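# Unclip both clips from the cell, leads still connected

## Task

Remove both clips from the cell and set them down away from it, keeping the strips unbent and the leads still plugged in.

## Robot and tools

Robot: two xArm7 arms, left_arm and right_arm, each with a parallel two-finger gripper and a wrist camera. Nominal base positions in the scene frame: left_arm at (+0.025, +0.299, 0) m, right_arm at (+0.003, -0.387, 0) m, both nearly unrotated. A camera stand is fixed behind the arms.

Scene frame: origin at table-top height, halfway between the nominal bases. +x points out over the table, +z is up, and left_arm sits on the +y side. Arm names do not match image left and right. Hand positions, orientations (quat wxyz), velocities and targets in results all use this frame. Printed hand poses may be off by a few cm, more at full reach. end_effector_position is the point between the pads of closed fingers, roughly 2 cm short of the fingertips; the fingers point along the gripper's +z and close along its y. Closing pushes the tips about 10 mm further out along +z.

Row layout (used by execute_actions and move): one flat list of 16 numbers covering both arms, even if only one moves. First 8 are left_arm, last 8 are right_arm. Within each arm the order is: forearm roll, wrist roll, wrist pitch, elbow, upper arm roll, shoulder, waist, then gripper opening. Joint values are absolute target angles in radians (not offsets), the same convention the Joint positions line prints. Ranges in that order: forearm roll -6.283..6.283, wrist roll -6.283..6.283, wrist pitch -1.693..3.142, elbow -0.192..3.927, upper arm roll -6.283..6.283, shoulder -2.059..2.094, waist -6.283..6.283. True ends may differ by up to 0.010 rad; a target more than 0.010 beyond a limit, and further out than the current angle, gets the call rejected. Opening is an absolute command from -1 (closed) to +1 (fully open, pads 0.084 m apart). Sending 0 is a real command, so repeat the current value to leave a gripper unchanged; to keep a joint still, resend its Joint targets value.

execute_actions(actions, cameras): actions is a list of actions; each action is a table of up to 15 rows, one per 1/30 s control step, and a short table repeats its last row to fill 15 steps. Each action lasts 0.5 s. Per step a joint target cannot lead its measured angle by more than 0.637 rad, joint target speed tops out at 3.14 rad/s, and gripper speed is capped at 1 m/s. An empty actions list returns images from every camera plus fields normally omitted (scene number, temperatures). cameras: names list, ["all"], or [] for none.

move(target, speed, blend, opening_speed, blocking, cameras): target is one 16-number row or a list of up to 15 rows (absolute joint goals, same layout). All joints interpolate together, so the gripper path is curved, and nothing avoids obstacles or the other arm. speed is in rad/s for the joint with the longest travel, 0.01 to 3.14, default 0.5; one value or one per target. blend (rad) rounds corners at intermediate targets; 0 stops at each. opening_speed (0.2 or more, units of the -1..1 scale per second) ramps the gripper gradually. Total duration is capped at 10 s; minimum 0.5 s. blocking=false returns after about 0.5 s while motion continues; a new move replaces the running one. The extra line "move:" reports done, off_target (resting more than 0.01 rad from goal), moving, held (a check blocked steps or clearance stopped it) or fault; limits=held means steps were withheld. Faster moves and targets set deeper past a contact push harder.

wait(seconds 0..10): scene runs with last commands held. stop(): brakes the current move, needing some distance. zoom_image(camera, region): camera is cam_low, cam_left_wrist or cam_right_wrist; region [x0,y0,x1,y1] pixels from top-left, at most 504 per side, on that camera's newest image. clear_fault(arm): clears a reported torque fault on that arm. read_manual(section): licence text only. finished_scene(scene 1 or 2): ends the scene irreversibly; the goal must hold without the robot.

Result lines: Joint positions and Joint velocities give per arm the seven joints in row order, then pad gap (m). Joint targets are the angles currently commanded and may still change on their own. Tool commands shows current gripper commands; grip_measured is the measured opening on the -1..1 scale. To hold a part, command an opening clearly under grip_measured; lower means harder squeeze (about 24 N per pad max). "within noise" means an arm is still. Joint torques include the arm's own weight and carry offsets and noise; positive points toward larger angles. "joint sent to its limit" marks a clipped target; "joint command not followed" means the clearance check altered an arm's targets. Step readings list joint angles at some control steps.

Cameras: cam_low, cam_left_wrist, cam_right_wrist, each 672x504.

Avoid: dropping clips or releasing them while moving; letting anything leave the table; fast impacts, slamming or hard pressing on the cell or table; bending the strips or pulling leads out; any contact between arms, including one gripper closing on the other's fingers. Contact torque at a joint's load limit (wrist pitch 15, wrist roll 15.7, elbow/rolls 27.9, shoulder 43.8, waist 43.7 N m) triggers a torque fault that halts the arm until clear_fault; a motor held at torque limit for 1 s does the same. Long stretched holds or pushing into unreachable poses heat motors; MOTOR HOT appears at 65 °C and 80 °C brakes the arm for 30 s or more. The scene keeps running while you think. Smooth, quick, low-effort motion is preferred.

Each tool is called after "Call:" as a command line: name --argument value for each argument, lists and objects as JSON in quotes; but a table of rows of numbers goes row by row, as --pt "numbers of a row", without its own name.

## Session

Call:
execute_actions --actions '[]'

Scene clock: 0.00 s.
left_arm: end_effector_position=(+0.1726, +0.4084, +0.3135) grip_measured=+1.00 end_effector_quat_wxyz=(+0.001, -0.233, +0.972, +0.006) | right_arm: end_effector_position=(+0.5184, +0.0340, +0.2630) grip_measured=+1.00 end_effector_quat_wxyz=(-0.071, +0.970, +0.162, +0.168)
Joint names: [forearm roll, wrist roll, wrist pitch, elbow, upper arm roll, shoulder, waist]
Joint positions: left_arm=[-0.323 -2.443 1.755 0.626 -0.35 -1.173 1.368 0.084] | right_arm=[-0.053 0.392 0.844 1.587 -0.02 0.379 0.718 0.084]
Joint velocities: within noise
Joint torques (N m): no reading
Motor temperatures (°C): left_arm=[38 48 43 37 42 42 35] | right_arm=[38 42 36 39 39 38 40]
Joint targets: left_arm=[-0.323 -2.443 1.755 0.626 -0.350 -1.173 1.368] | right_arm=[-0.053 0.392 0.844 1.587 -0.020 0.379 0.718]
Tool commands: left_gripper/opening=+1.0 right_gripper/opening=+1.0

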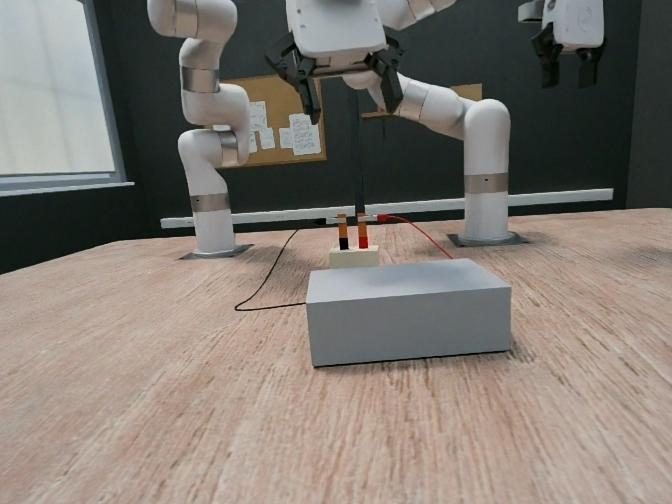

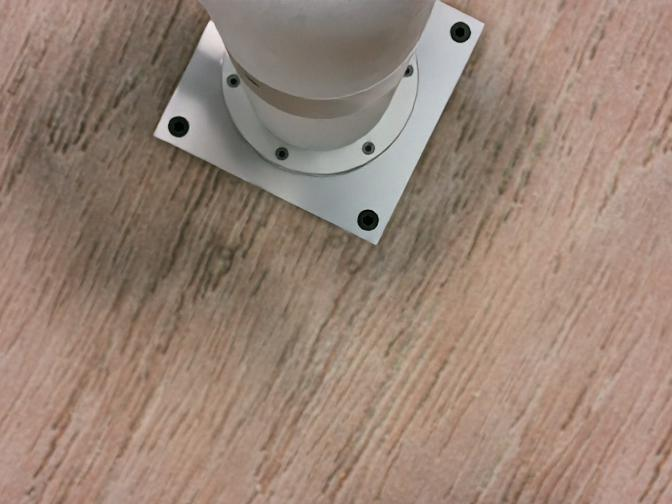

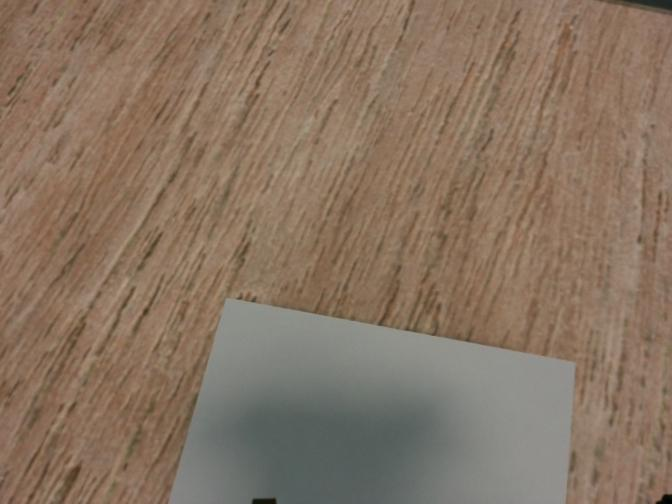

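Call:
move --pt "-0.323 -2.443 1.755 0.626 -0.35 -1.173 1.368 1 -0.6 0.2 0.9 1.6 0 0.38 -0.264 1" --pt "0 -1.8 1.4 0.9 -0.1 -0.8 0.2 1 -1.835 0 -0.8 1.5 0 0.4 -0.4 0" --pt "0 -1.147 1.213 0.708 0 -0.5055 -1.147 -0.25 -2.321 0 -1.22 0.667 0 0.667 -0.75 -1" --speed 1.2 --blend '[0.15,0.15,0]' --cameras '["all"]'

Call:
zoom_image --camera "cam_left_wrist" --region '[220, 50, 520, 200]'

Call:
zoom_image --camera "cam_low" --region '[290, 190, 430, 290]'

Call:
zoom_image --camera "cam_right_wrist" --region '[360, 150, 520, 370]'

Scene clock: 6.73 s.
left_arm: end_effector_position=(+0.1620, +0.0007, +0.2501) grip_measured=-0.27 end_effector_quat_wxyz=(+0.000, +1.000, +0.003, +0.000) | right_arm: end_effector_position=(+0.2223, -0.3298, +0.1072) grip_measured=-1.00 end_effector_quat_wxyz=(-0.404, +0.581, +0.578, +0.406)
Joint names: [forearm roll, wrist roll, wrist pitch, elbow, upper arm roll, shoulder, waist]
Joint positions: left_arm=[0 -1.147 1.213 0.708 0 -0.506 -1.147 0.032] | right_arm=[-2.321 0 -1.22 0.667 0 0.667 -0.75 0]
Joint torques (N m): left_arm=[-0.33 1.22 -2.36 13.91 1.46 -1.7 -8.5] | right_arm=[-1.2 -1.02 -4.04 -0.87 3.3 -17.54 -4.06]
Joint targets: left_arm=[0.000 -1.147 1.213 0.708 0.000 -0.505 -1.147] | right_arm=[-2.321 0.000 -1.220 0.667 0.000 0.667 -0.750]
move: done; blend cut to 0 rad at target 2

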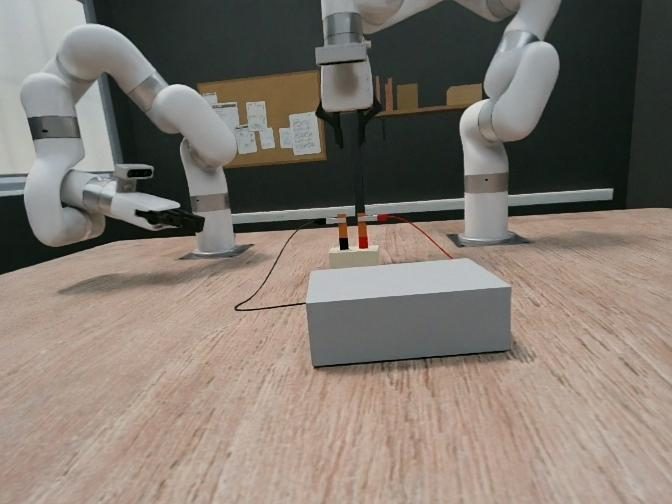

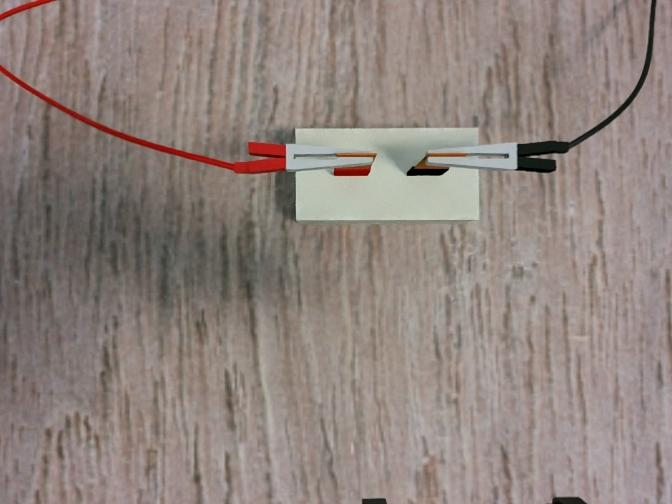

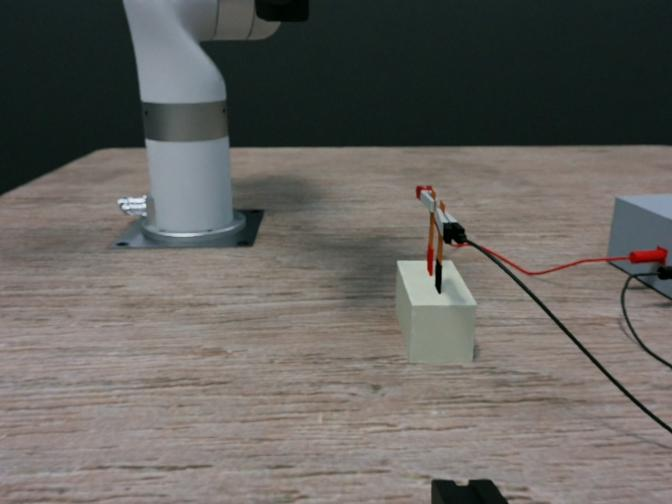

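Scaled by 1.680 from the camera's 672x504 image, which has a finer 960x720 frame.

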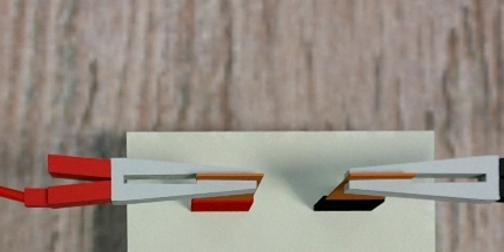

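Scaled by 3.600 from the camera's 672x504 image, which has a finer 960x720 frame.

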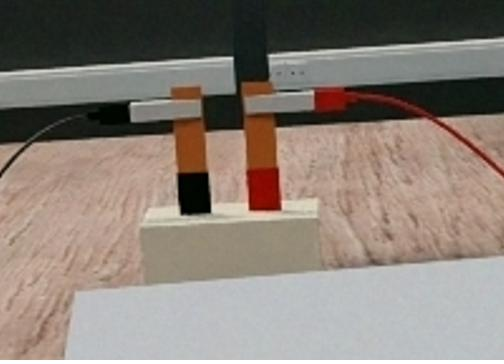

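Scaled by 2.291 from the camera's 672x504 image, which has a finer 960x720 frame.

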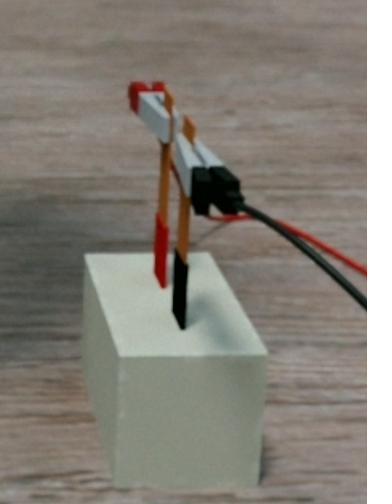

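Call:
move --target '[0,-2.5473,0.8461,0.8357,0,-0.0104,-0.9825,-0.25,-2.321,0,-1.22,0.667,0,0.667,-0.75,-1]' --speed 0.7 --cameras '["all"]'

Call:
zoom_image --camera "cam_left_wrist" --region '[340, 304, 600, 504]'

Call:
zoom_image --camera "cam_low" --region '[270, 180, 410, 280]'

Call:
zoom_image --camera "cam_right_wrist" --region '[360, 100, 560, 300]'

Scene clock: 11.77 s.
left_arm: end_effector_position=(+0.2678, -0.0600, +0.1400) grip_measured=-0.27 end_effector_quat_wxyz=(+0.000, +0.707, +0.707, +0.000) | right_arm: end_effector_position=(+0.2223, -0.3298, +0.1072) grip_measured=-1.00 end_effector_quat_wxyz=(-0.404, +0.581, +0.578, +0.406)
Joint names: [forearm roll, wrist roll, wrist pitch, elbow, upper arm roll, shoulder, waist]
Joint positions: left_arm=[0 -2.547 0.846 0.836 0 -0.01 -0.983 0.032] | right_arm=[-2.321 0 -1.22 0.667 0 0.667 -0.75 0]
Joint torques (N m): left_arm=[-0.52 -1.37 -2.52 15.31 -0.51 -13.62 8.63] | right_arm=[-1.11 -0.96 -3.05 -0.8 3.46 -17.7 -3.48]
Joint targets: left_arm=[0.000 -2.547 0.846 0.836 0.000 -0.010 -0.982] | right_arm=[-2.321 0.000 -1.220 0.667 0.000 0.667 -0.750]
move: done

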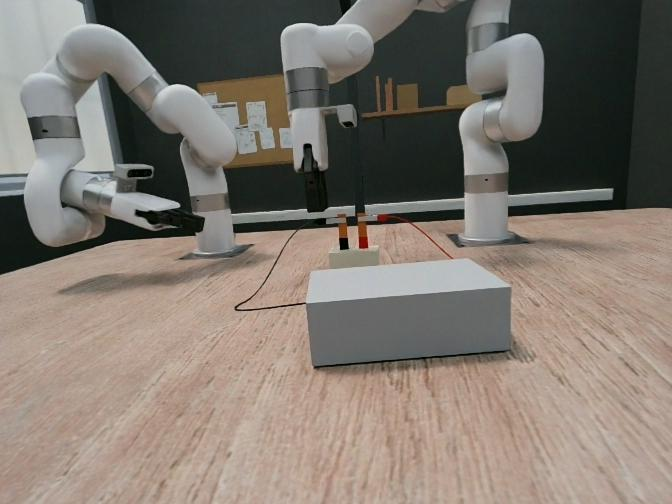

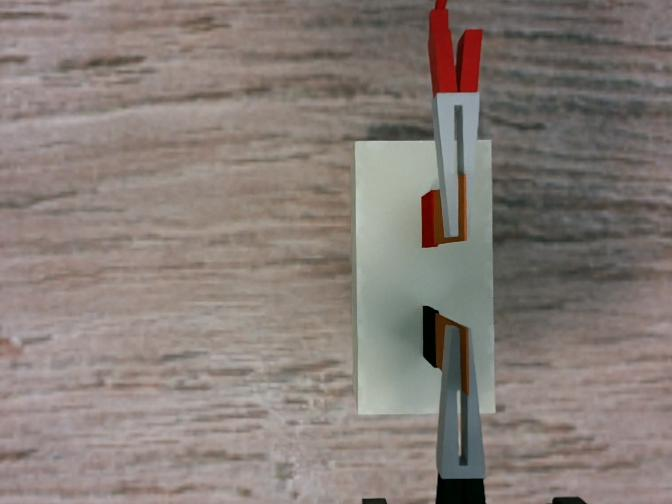

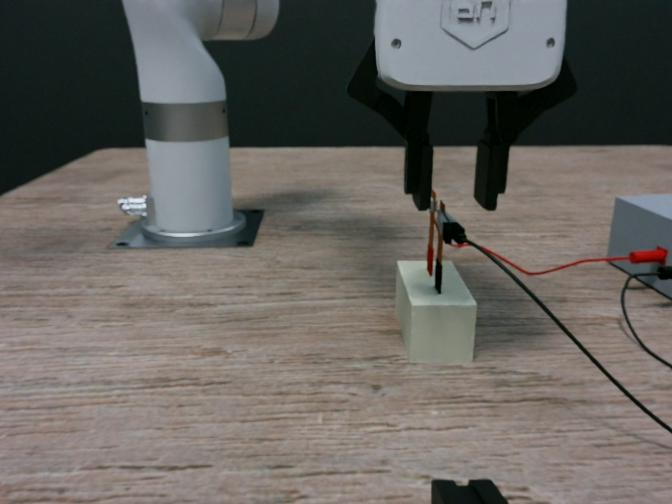

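Scaled by 1.938 from the camera's 672x504 image, which has a finer 960x720 frame.

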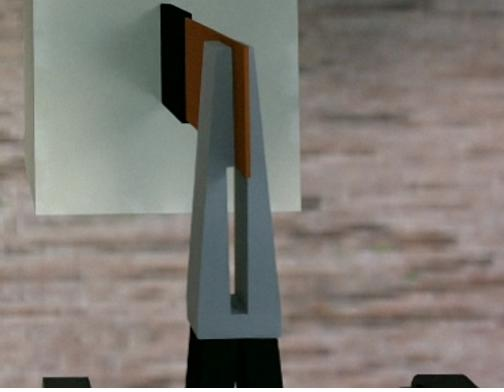

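Scaled by 3.600 from the camera's 672x504 image, which has a finer 960x720 frame.

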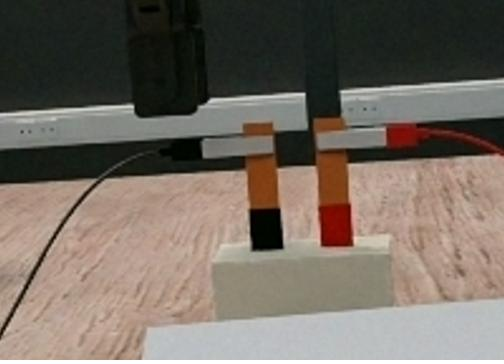

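Scaled by 2.520 from the camera's 672x504 image, which has a finer 960x720 frame.

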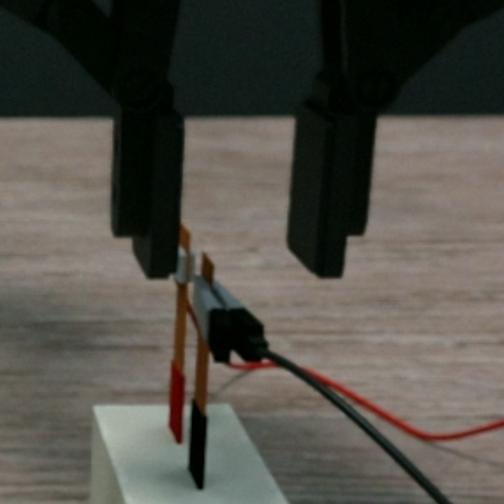

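Call:
move --target '[0,-2.5462,0.7659,0.8065,0,0.0406,-0.9814,-0.25,-2.321,0,-1.22,0.667,0,0.667,-0.75,-1]' --speed 0.12 --cameras '["all"]'

Call:
zoom_image --camera "cam_left_wrist" --region '[340, 354, 600, 504]'

Call:
zoom_image --camera "cam_low" --region '[270, 180, 410, 280]'

Call:
zoom_image --camera "cam_right_wrist" --region '[380, 150, 540, 290]'

Scene clock: 13.53 s.
left_arm: end_effector_position=(+0.2685, -0.0600, +0.1130) grip_measured=-0.27 end_effector_quat_wxyz=(+0.000, +0.707, +0.707, +0.000) | right_arm: end_effector_position=(+0.2223, -0.3298, +0.1072) grip_measured=-1.00 end_effector_quat_wxyz=(-0.404, +0.581, +0.578, +0.406)
Joint names: [forearm roll, wrist roll, wrist pitch, elbow, upper arm roll, shoulder, waist]
Joint positions: left_arm=[0 -2.546 0.766 0.807 0 0.041 -0.981 0.032] | right_arm=[-2.321 0 -1.22 0.667 0 0.667 -0.75 0]
Joint torques (N m): left_arm=[-0.27 1.17 -2.45 11.58 -0.53 -14.34 8.82] | right_arm=[-1.14 -0.97 -2.97 -0.66 3.7 -18.02 -3.78]
Joint targets: left_arm=[0.000 -2.546 0.766 0.806 0.000 0.041 -0.981] | right_arm=[-2.321 0.000 -1.220 0.667 0.000 0.667 -0.750]
move: done

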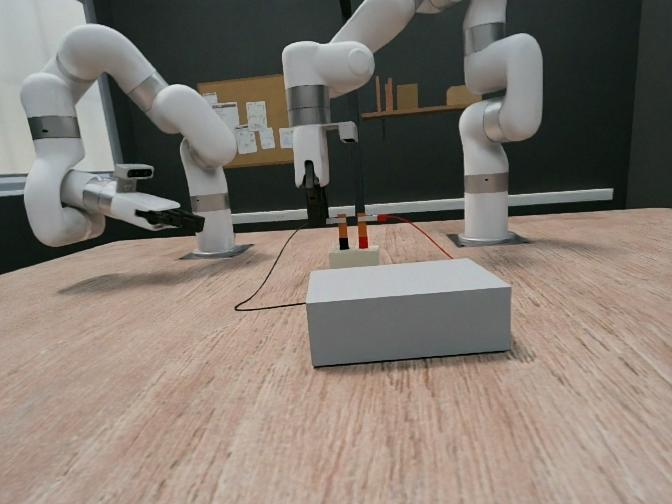

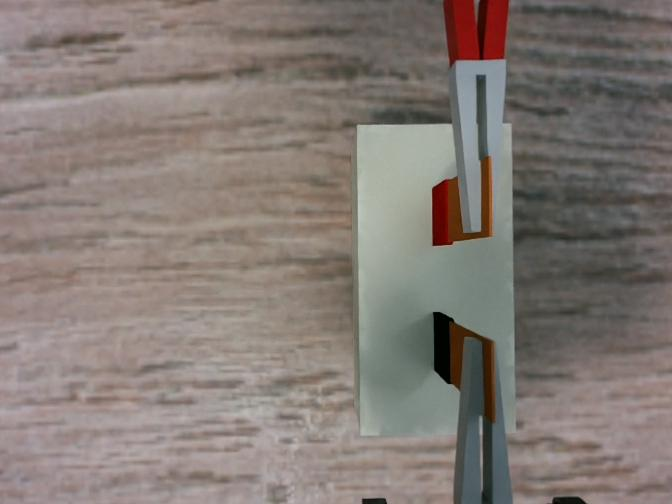

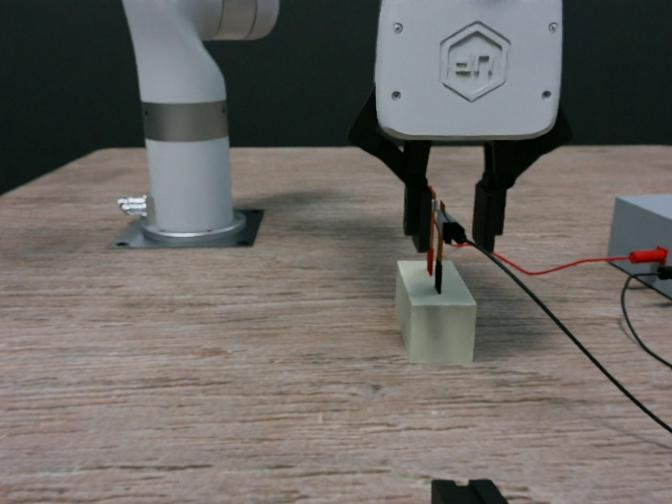

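Scaled by 1.938 from the camera's 672x504 image, which has a finer 960x720 frame.

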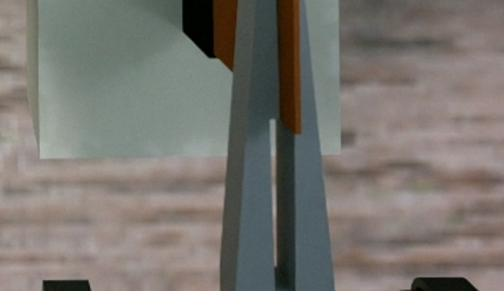

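Scaled by 3.600 from the camera's 672x504 image, which has a finer 960x720 frame.

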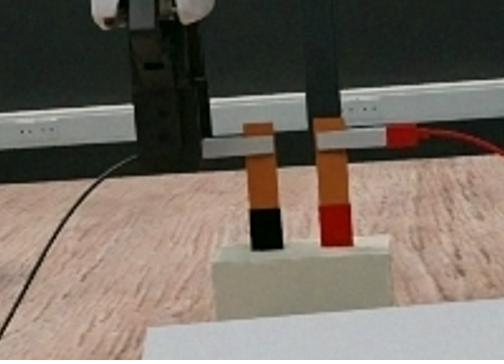

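Scaled by 3.150 from the camera's 672x504 image, which has a finer 960x720 frame.

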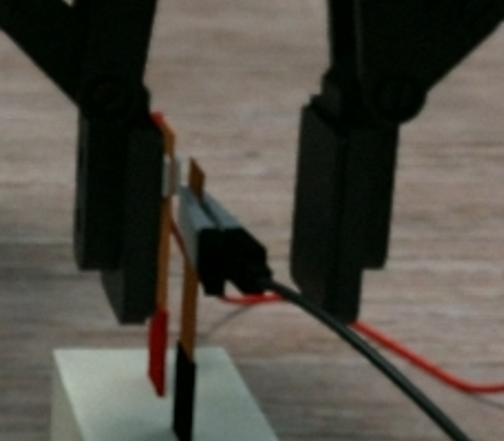

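Call:
move --target '[0,-2.5462,0.7659,0.8065,0,0.0406,-0.9814,-0.64,-2.321,0,-1.22,0.667,0,0.667,-0.75,-1]' --speed 0.12 --opening_speed 0.3 --cameras '["cam_left_wrist","cam_right_wrist","cam_low"]'

Call:
zoom_image --camera "cam_left_wrist" --region '[340, 354, 600, 504]'

Call:
zoom_image --camera "cam_right_wrist" --region '[380, 150, 540, 290]'

Scene clock: 15.60 s.
left_arm: end_effector_position=(+0.2685, -0.0600, +0.1130) grip_measured=-0.66 end_effector_quat_wxyz=(+0.000, +0.707, +0.707, +0.000) | right_arm: end_effector_position=(+0.2223, -0.3298, +0.1072) grip_measured=-1.00 end_effector_quat_wxyz=(-0.404, +0.581, +0.578, +0.406)
Joint names: [forearm roll, wrist roll, wrist pitch, elbow, upper arm roll, shoulder, waist]
Joint positions: left_arm=[0 -2.546 0.766 0.806 0 0.041 -0.981 0.015] | right_arm=[-2.321 0 -1.22 0.667 0 0.667 -0.75 0]
Joint torques (N m): left_arm=[-0.45 1.2 -2.46 11.56 -0.31 -14.21 8.46] | right_arm=[-1.08 -0.96 -2.41 -0.81 3.62 -17.79 -3.3]
Joint targets: left_arm=[0.000 -2.546 0.766 0.806 0.000 0.041 -0.981] | right_arm=[-2.321 0.000 -1.220 0.667 0.000 0.667 -0.750]
move: done

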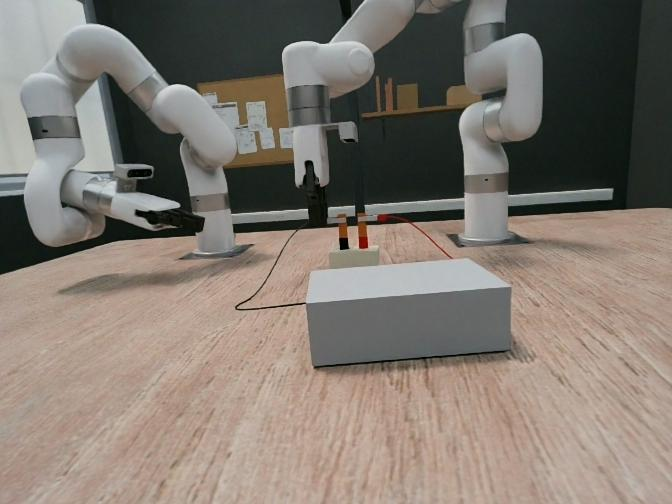

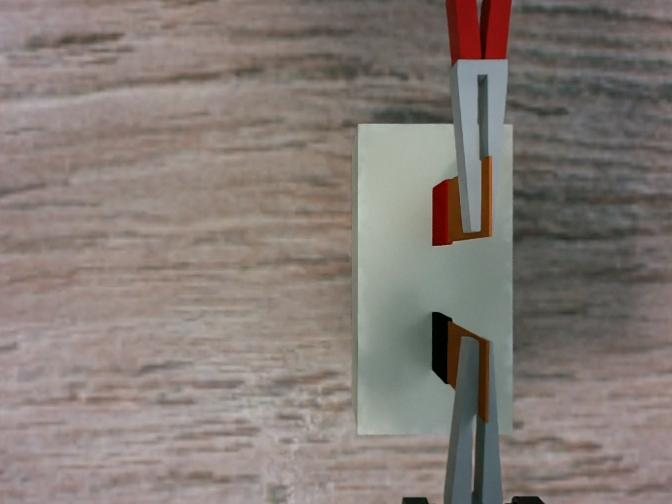

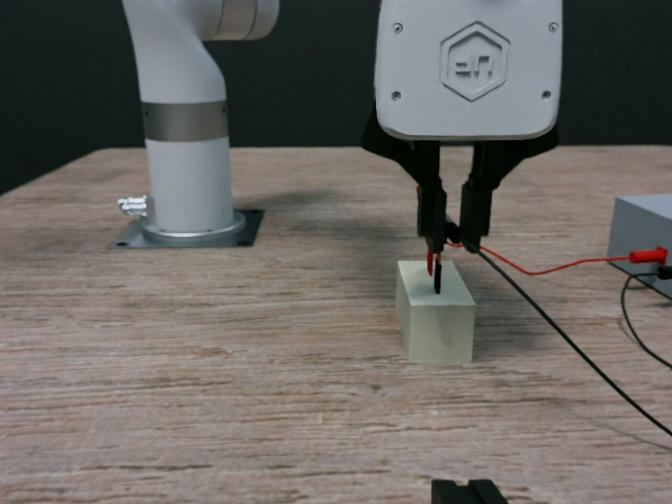

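Scaled by 1.938 from the camera's 672x504 image, which has a finer 960x720 frame.

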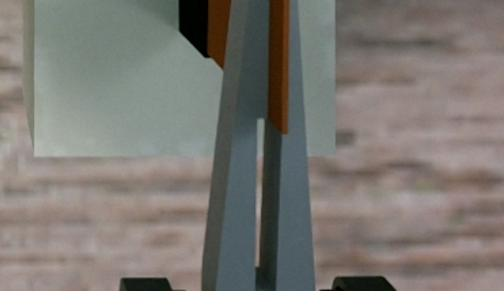

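Scaled by 3.150 from the camera's 672x504 image, which has a finer 960x720 frame.

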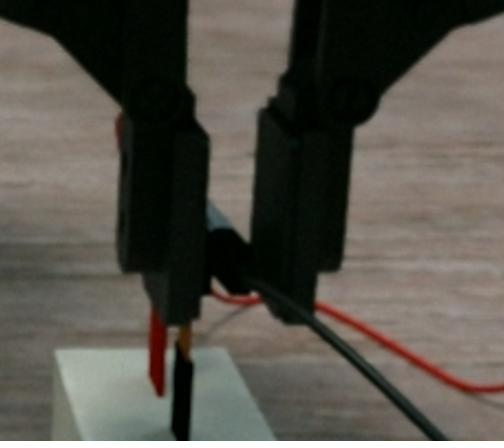

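Call:
zoom_image --camera "cam_right_wrist" --region '[410, 190, 490, 270]'

Call:
move --target '[0,-2.5462,0.7659,0.8065,0,0.0406,-0.9814,-0.3,-2.321,0,-1.22,0.667,0,0.667,-0.75,-1]' --speed 0.12 --opening_speed 0.3 --cameras '["cam_left_wrist","cam_right_wrist","cam_low"]'

Call:
zoom_image --camera "cam_left_wrist" --region '[340, 354, 600, 504]'

Call:
zoom_image --camera "cam_right_wrist" --region '[410, 190, 510, 290]'

Scaled by 6.300 from the camera's 672x504 image, which has a finer 960x720 frame.

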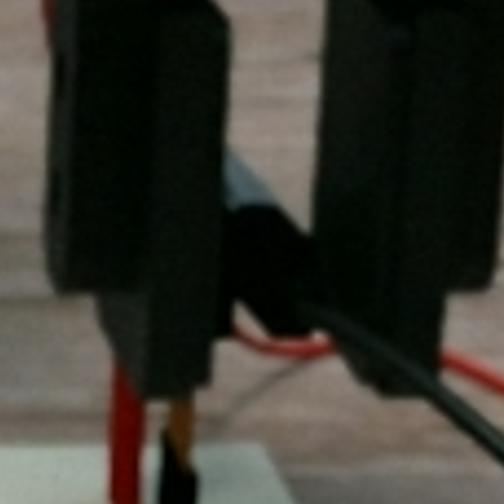

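Scene clock: 17.67 s.
left_arm: end_effector_position=(+0.2685, -0.0600, +0.1130) grip_measured=-0.32 end_effector_quat_wxyz=(+0.000, +0.707, +0.707, +0.000) | right_arm: end_effector_position=(+0.2223, -0.3298, +0.1072) grip_measured=-1.00 end_effector_quat_wxyz=(-0.404, +0.581, +0.578, +0.406)
Joint names: [forearm roll, wrist roll, wrist pitch, elbow, upper arm roll, shoulder, waist]
Joint positions: left_arm=[0 -2.546 0.766 0.806 0 0.041 -0.981 0.03] | right_arm=[-2.321 0 -1.22 0.667 0 0.667 -0.75 0]
Joint torques (N m): left_arm=[-0.29 1.17 -2.1 11.72 -0.12 -14.25 7.77] | right_arm=[-1.26 -0.86 -2.08 -0.77 3.72 -17.83 -3.15]
Joint targets: left_arm=[0.000 -2.546 0.766 0.806 0.000 0.041 -0.981] | right_arm=[-2.321 0.000 -1.220 0.667 0.000 0.667 -0.750]
move: done

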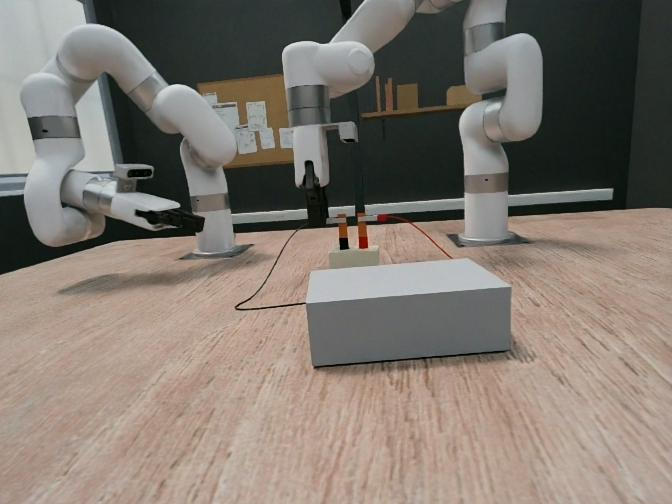

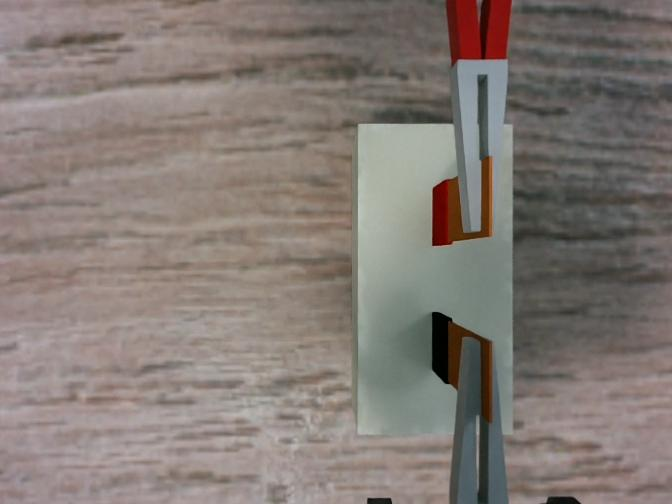

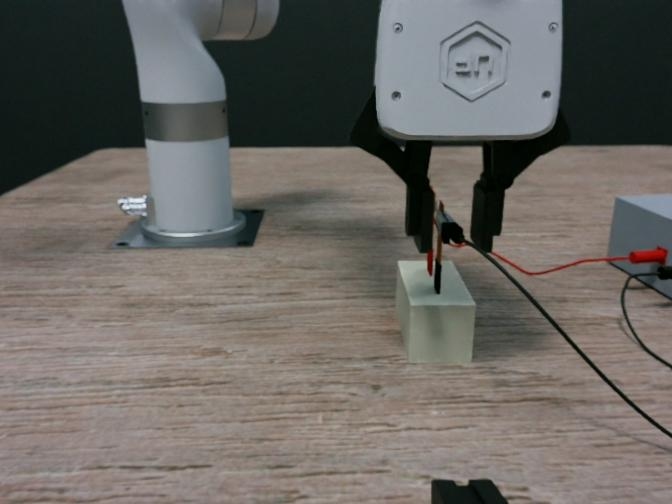

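Scaled by 1.938 from the camera's 672x504 image, which has a finer 960x720 frame.

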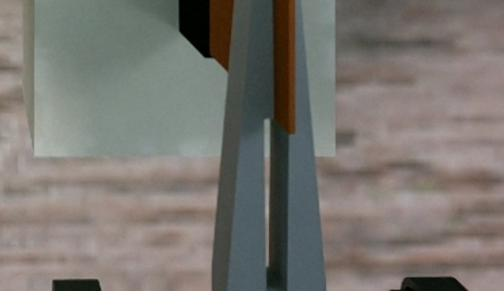

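Scaled by 5.040 from the camera's 672x504 image, which has a finer 960x720 frame.

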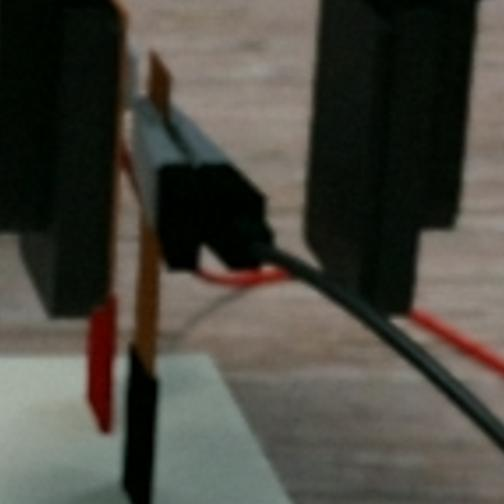

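Call:
move --target '[0,-2.5462,0.7659,0.8065,0,0.0406,-0.9814,-0.5,-2.321,0,-1.22,0.667,0,0.667,-0.75,-1]' --speed 0.12 --opening_speed 0.3 --cameras '["cam_left_wrist","cam_right_wrist","cam_low"]'

Call:
zoom_image --camera "cam_left_wrist" --region '[340, 354, 600, 504]'

Call:
zoom_image --camera "cam_right_wrist" --region '[410, 190, 510, 290]'

Call:
zoom_image --camera "cam_low" --region '[290, 190, 370, 250]'

Scene clock: 20.13 s.
left_arm: end_effector_position=(+0.2685, -0.0600, +0.1130) grip_measured=-0.52 end_effector_quat_wxyz=(+0.000, +0.707, +0.707, +0.000) | right_arm: end_effector_position=(+0.2223, -0.3298, +0.1072) grip_measured=-1.00 end_effector_quat_wxyz=(-0.404, +0.581, +0.578, +0.406)
Joint names: [forearm roll, wrist roll, wrist pitch, elbow, upper arm roll, shoulder, waist]
Joint positions: left_arm=[0 -2.546 0.766 0.806 0 0.041 -0.981 0.021] | right_arm=[-2.321 0 -1.22 0.667 0 0.667 -0.75 0]
Joint torques (N m): left_arm=[-0.15 1.21 -1.67 11.88 0.04 -14.49 6.76] | right_arm=[-0.9 -0.82 -1.85 -0.51 3.47 -17.92 -3.37]
Joint targets: left_arm=[0.000 -2.546 0.766 0.806 0.000 0.041 -0.981] | right_arm=[-2.321 0.000 -1.220 0.667 0.000 0.667 -0.750]
move: done

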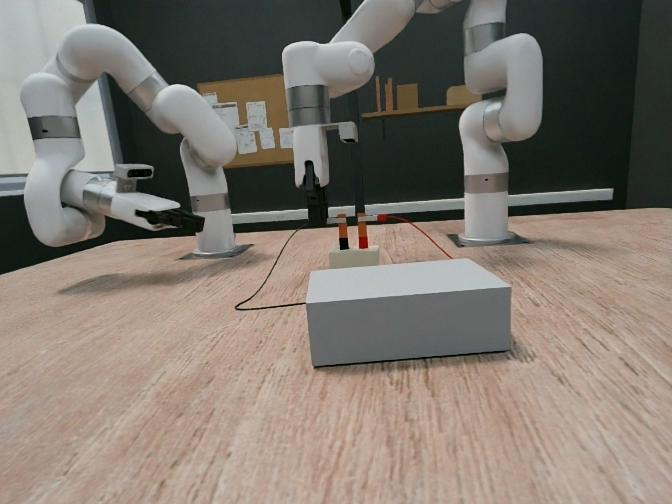

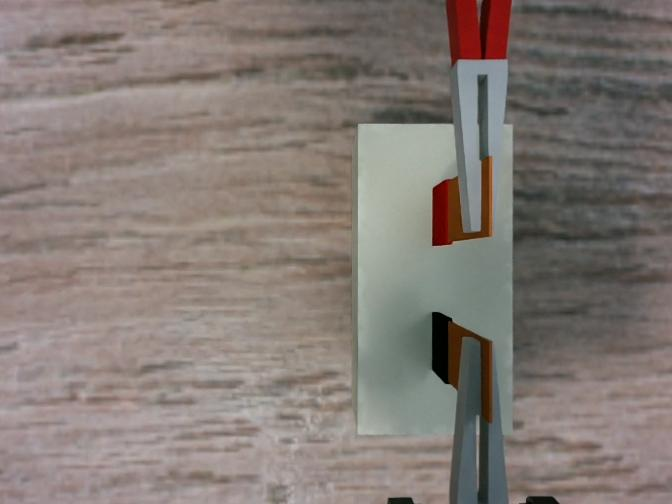

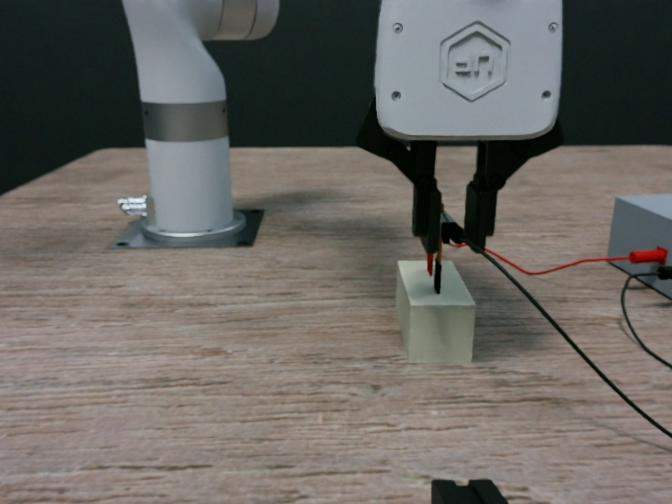

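Scaled by 1.938 from the camera's 672x504 image, which has a finer 960x720 frame.

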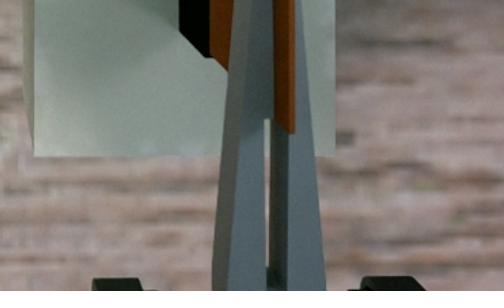

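Scaled by 5.040 from the camera's 672x504 image, which has a finer 960x720 frame.

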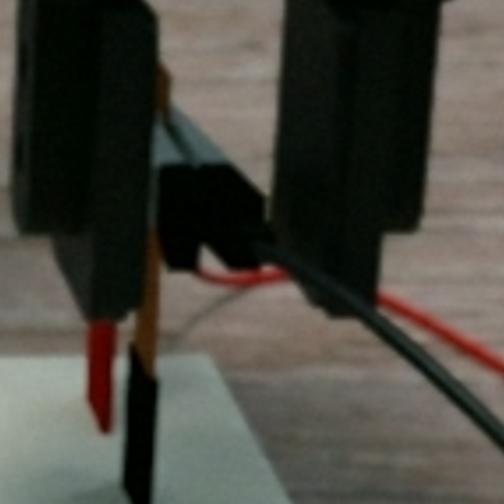

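Scaled by 6.300 from the camera's 672x504 image, which has a finer 960x720 frame.

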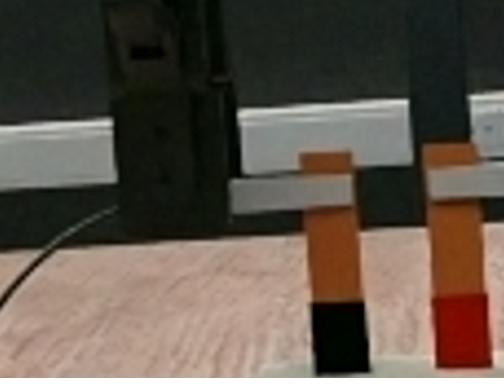

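Call:
move --pt "0 -2.5439 0.7664 0.8090 0 0.0426 -0.9791 -0.5 -2.321 0 -1.22 0.667 0 0.667 -0.75 -1" --pt "0 -2.5439 0.7664 0.8090 0 0.0426 -0.9791 -0.62 -2.321 0 -1.22 0.667 0 0.667 -0.75 -1" --speed 0.1 --opening_speed 0.3 --cameras '["cam_left_wrist","cam_right_wrist","cam_low"]'

Call:
zoom_image --camera "cam_left_wrist" --region '[340, 354, 600, 504]'

Call:
zoom_image --camera "cam_right_wrist" --region '[410, 190, 510, 290]'

Scene clock: 23.43 s.
left_arm: end_effector_position=(+0.2697, -0.0600, +0.1130) grip_measured=-0.64 end_effector_quat_wxyz=(+0.000, +0.707, +0.707, +0.000) | right_arm: end_effector_position=(+0.2223, -0.3298, +0.1072) grip_measured=-1.00 end_effector_quat_wxyz=(-0.404, +0.581, +0.578, +0.406)
Joint names: [forearm roll, wrist roll, wrist pitch, elbow, upper arm roll, shoulder, waist]
Joint positions: left_arm=[0 -2.544 0.766 0.809 0 0.043 -0.979 0.016] | right_arm=[-2.321 0 -1.22 0.667 0 0.667 -0.75 0]
Joint torques (N m): left_arm=[-0.03 1.23 0.31 14.65 0.47 -14.33 8.66] | right_arm=[-1.02 -0.73 -1.79 -0.78 3.97 -17.79 -2.86]
Joint targets: left_arm=[0.000 -2.544 0.766 0.809 0.000 0.043 -0.979] | right_arm=[-2.321 0.000 -1.220 0.667 0.000 0.667 -0.750]
move: done

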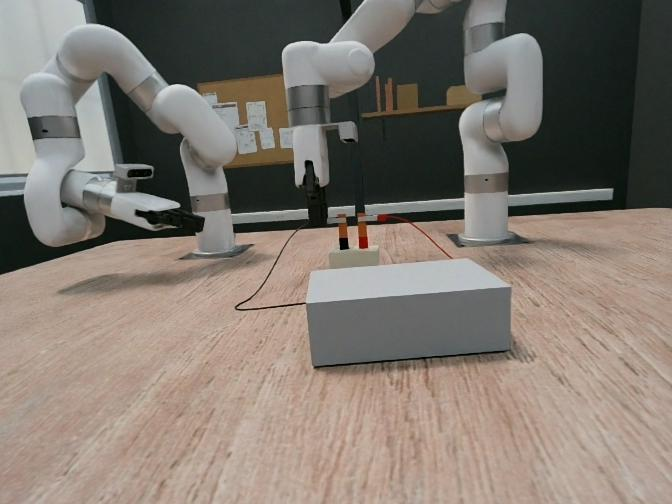

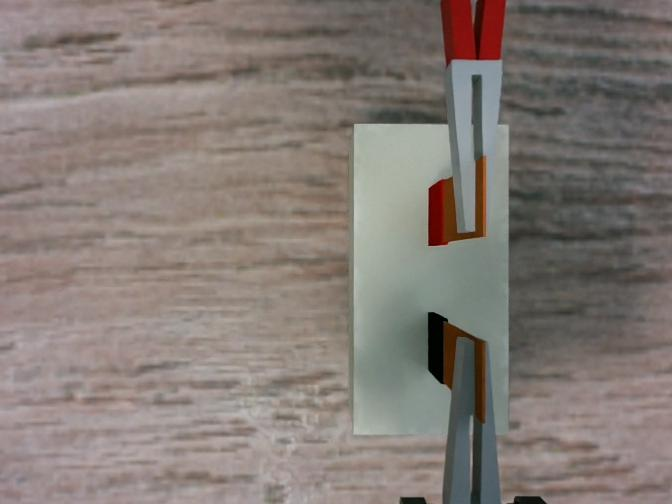

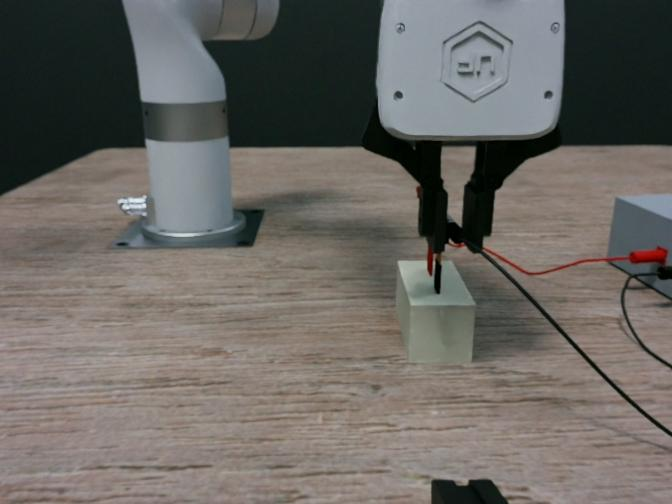

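Scaled by 1.938 from the camera's 672x504 image, which has a finer 960x720 frame.

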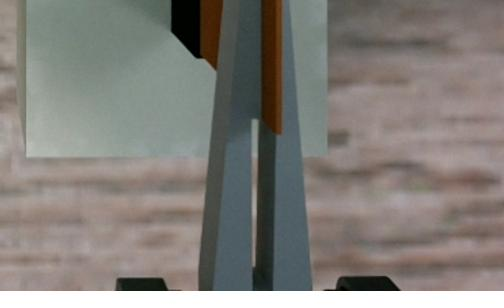

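Scaled by 5.040 from the camera's 672x504 image, which has a finer 960x720 frame.

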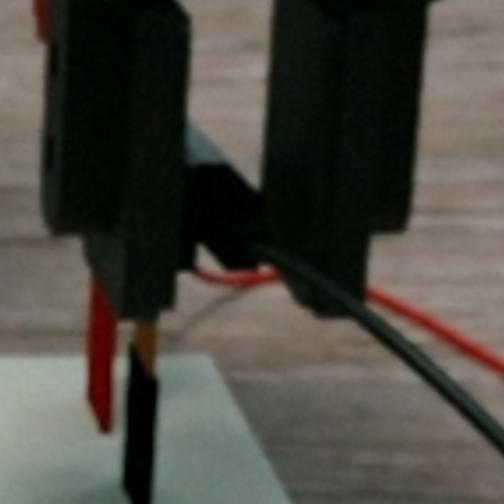

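Call:
move --target '[0,-2.5439,0.7664,0.8090,0,0.0426,-0.9791,-0.69,-2.321,0,-1.22,0.667,0,0.667,-0.75,-1]' --speed 0.1 --opening_speed 0.2 --cameras '["cam_left_wrist","cam_right_wrist","cam_low"]'

Call:
zoom_image --camera "cam_left_wrist" --region '[340, 354, 600, 504]'

Call:
zoom_image --camera "cam_right_wrist" --region '[410, 190, 510, 290]'

Scene clock: 24.40 s.
left_arm: end_effector_position=(+0.2697, -0.0600, +0.1130) grip_measured=-0.71 end_effector_quat_wxyz=(+0.000, +0.707, +0.707, +0.000) | right_arm: end_effector_position=(+0.2223, -0.3298, +0.1072) grip_measured=-1.00 end_effector_quat_wxyz=(-0.404, +0.581, +0.578, +0.406)
Joint names: [forearm roll, wrist roll, wrist pitch, elbow, upper arm roll, shoulder, waist]
Joint positions: left_arm=[0 -2.544 0.766 0.809 0 0.043 -0.979 0.013] | right_arm=[-2.321 0 -1.22 0.667 0 0.667 -0.75 0]
Joint torques (N m): left_arm=[0.05 1.18 0.2 14.53 0.57 -14.52 8.44] | right_arm=[-0.92 -0.79 -1.76 -0.76 3.79 -17.93 -2.85]
Joint targets: left_arm=[0.000 -2.544 0.766 0.809 0.000 0.043 -0.979] | right_arm=[-2.321 0.000 -1.220 0.667 0.000 0.667 -0.750]
move: done

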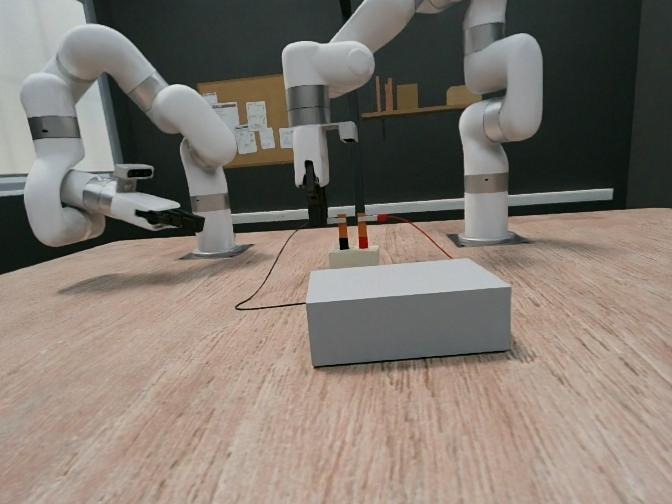

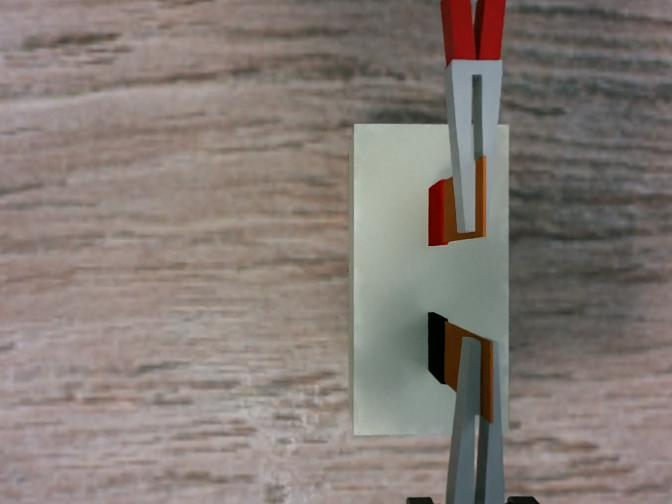

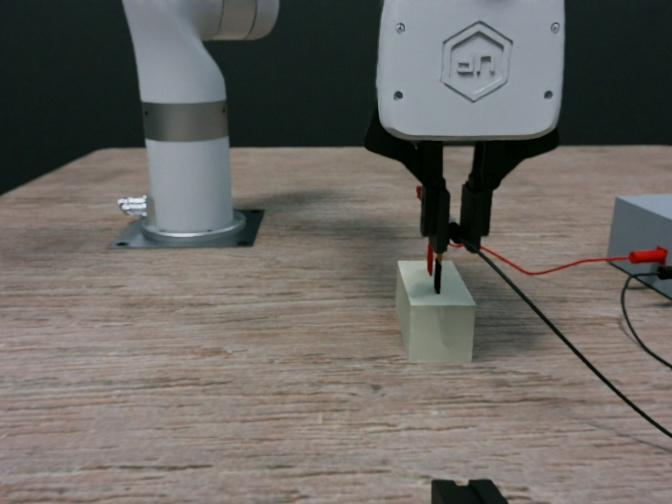

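Scaled by 1.938 from the camera's 672x504 image, which has a finer 960x720 frame.

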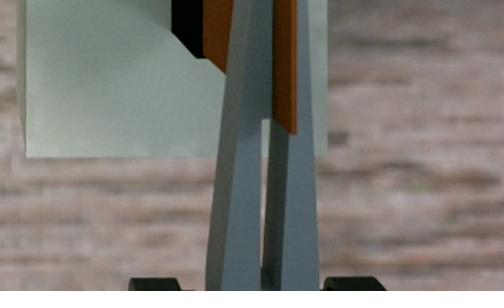

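Scaled by 5.040 from the camera's 672x504 image, which has a finer 960x720 frame.

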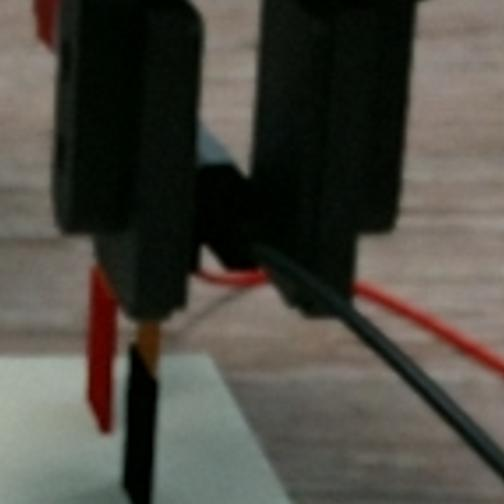

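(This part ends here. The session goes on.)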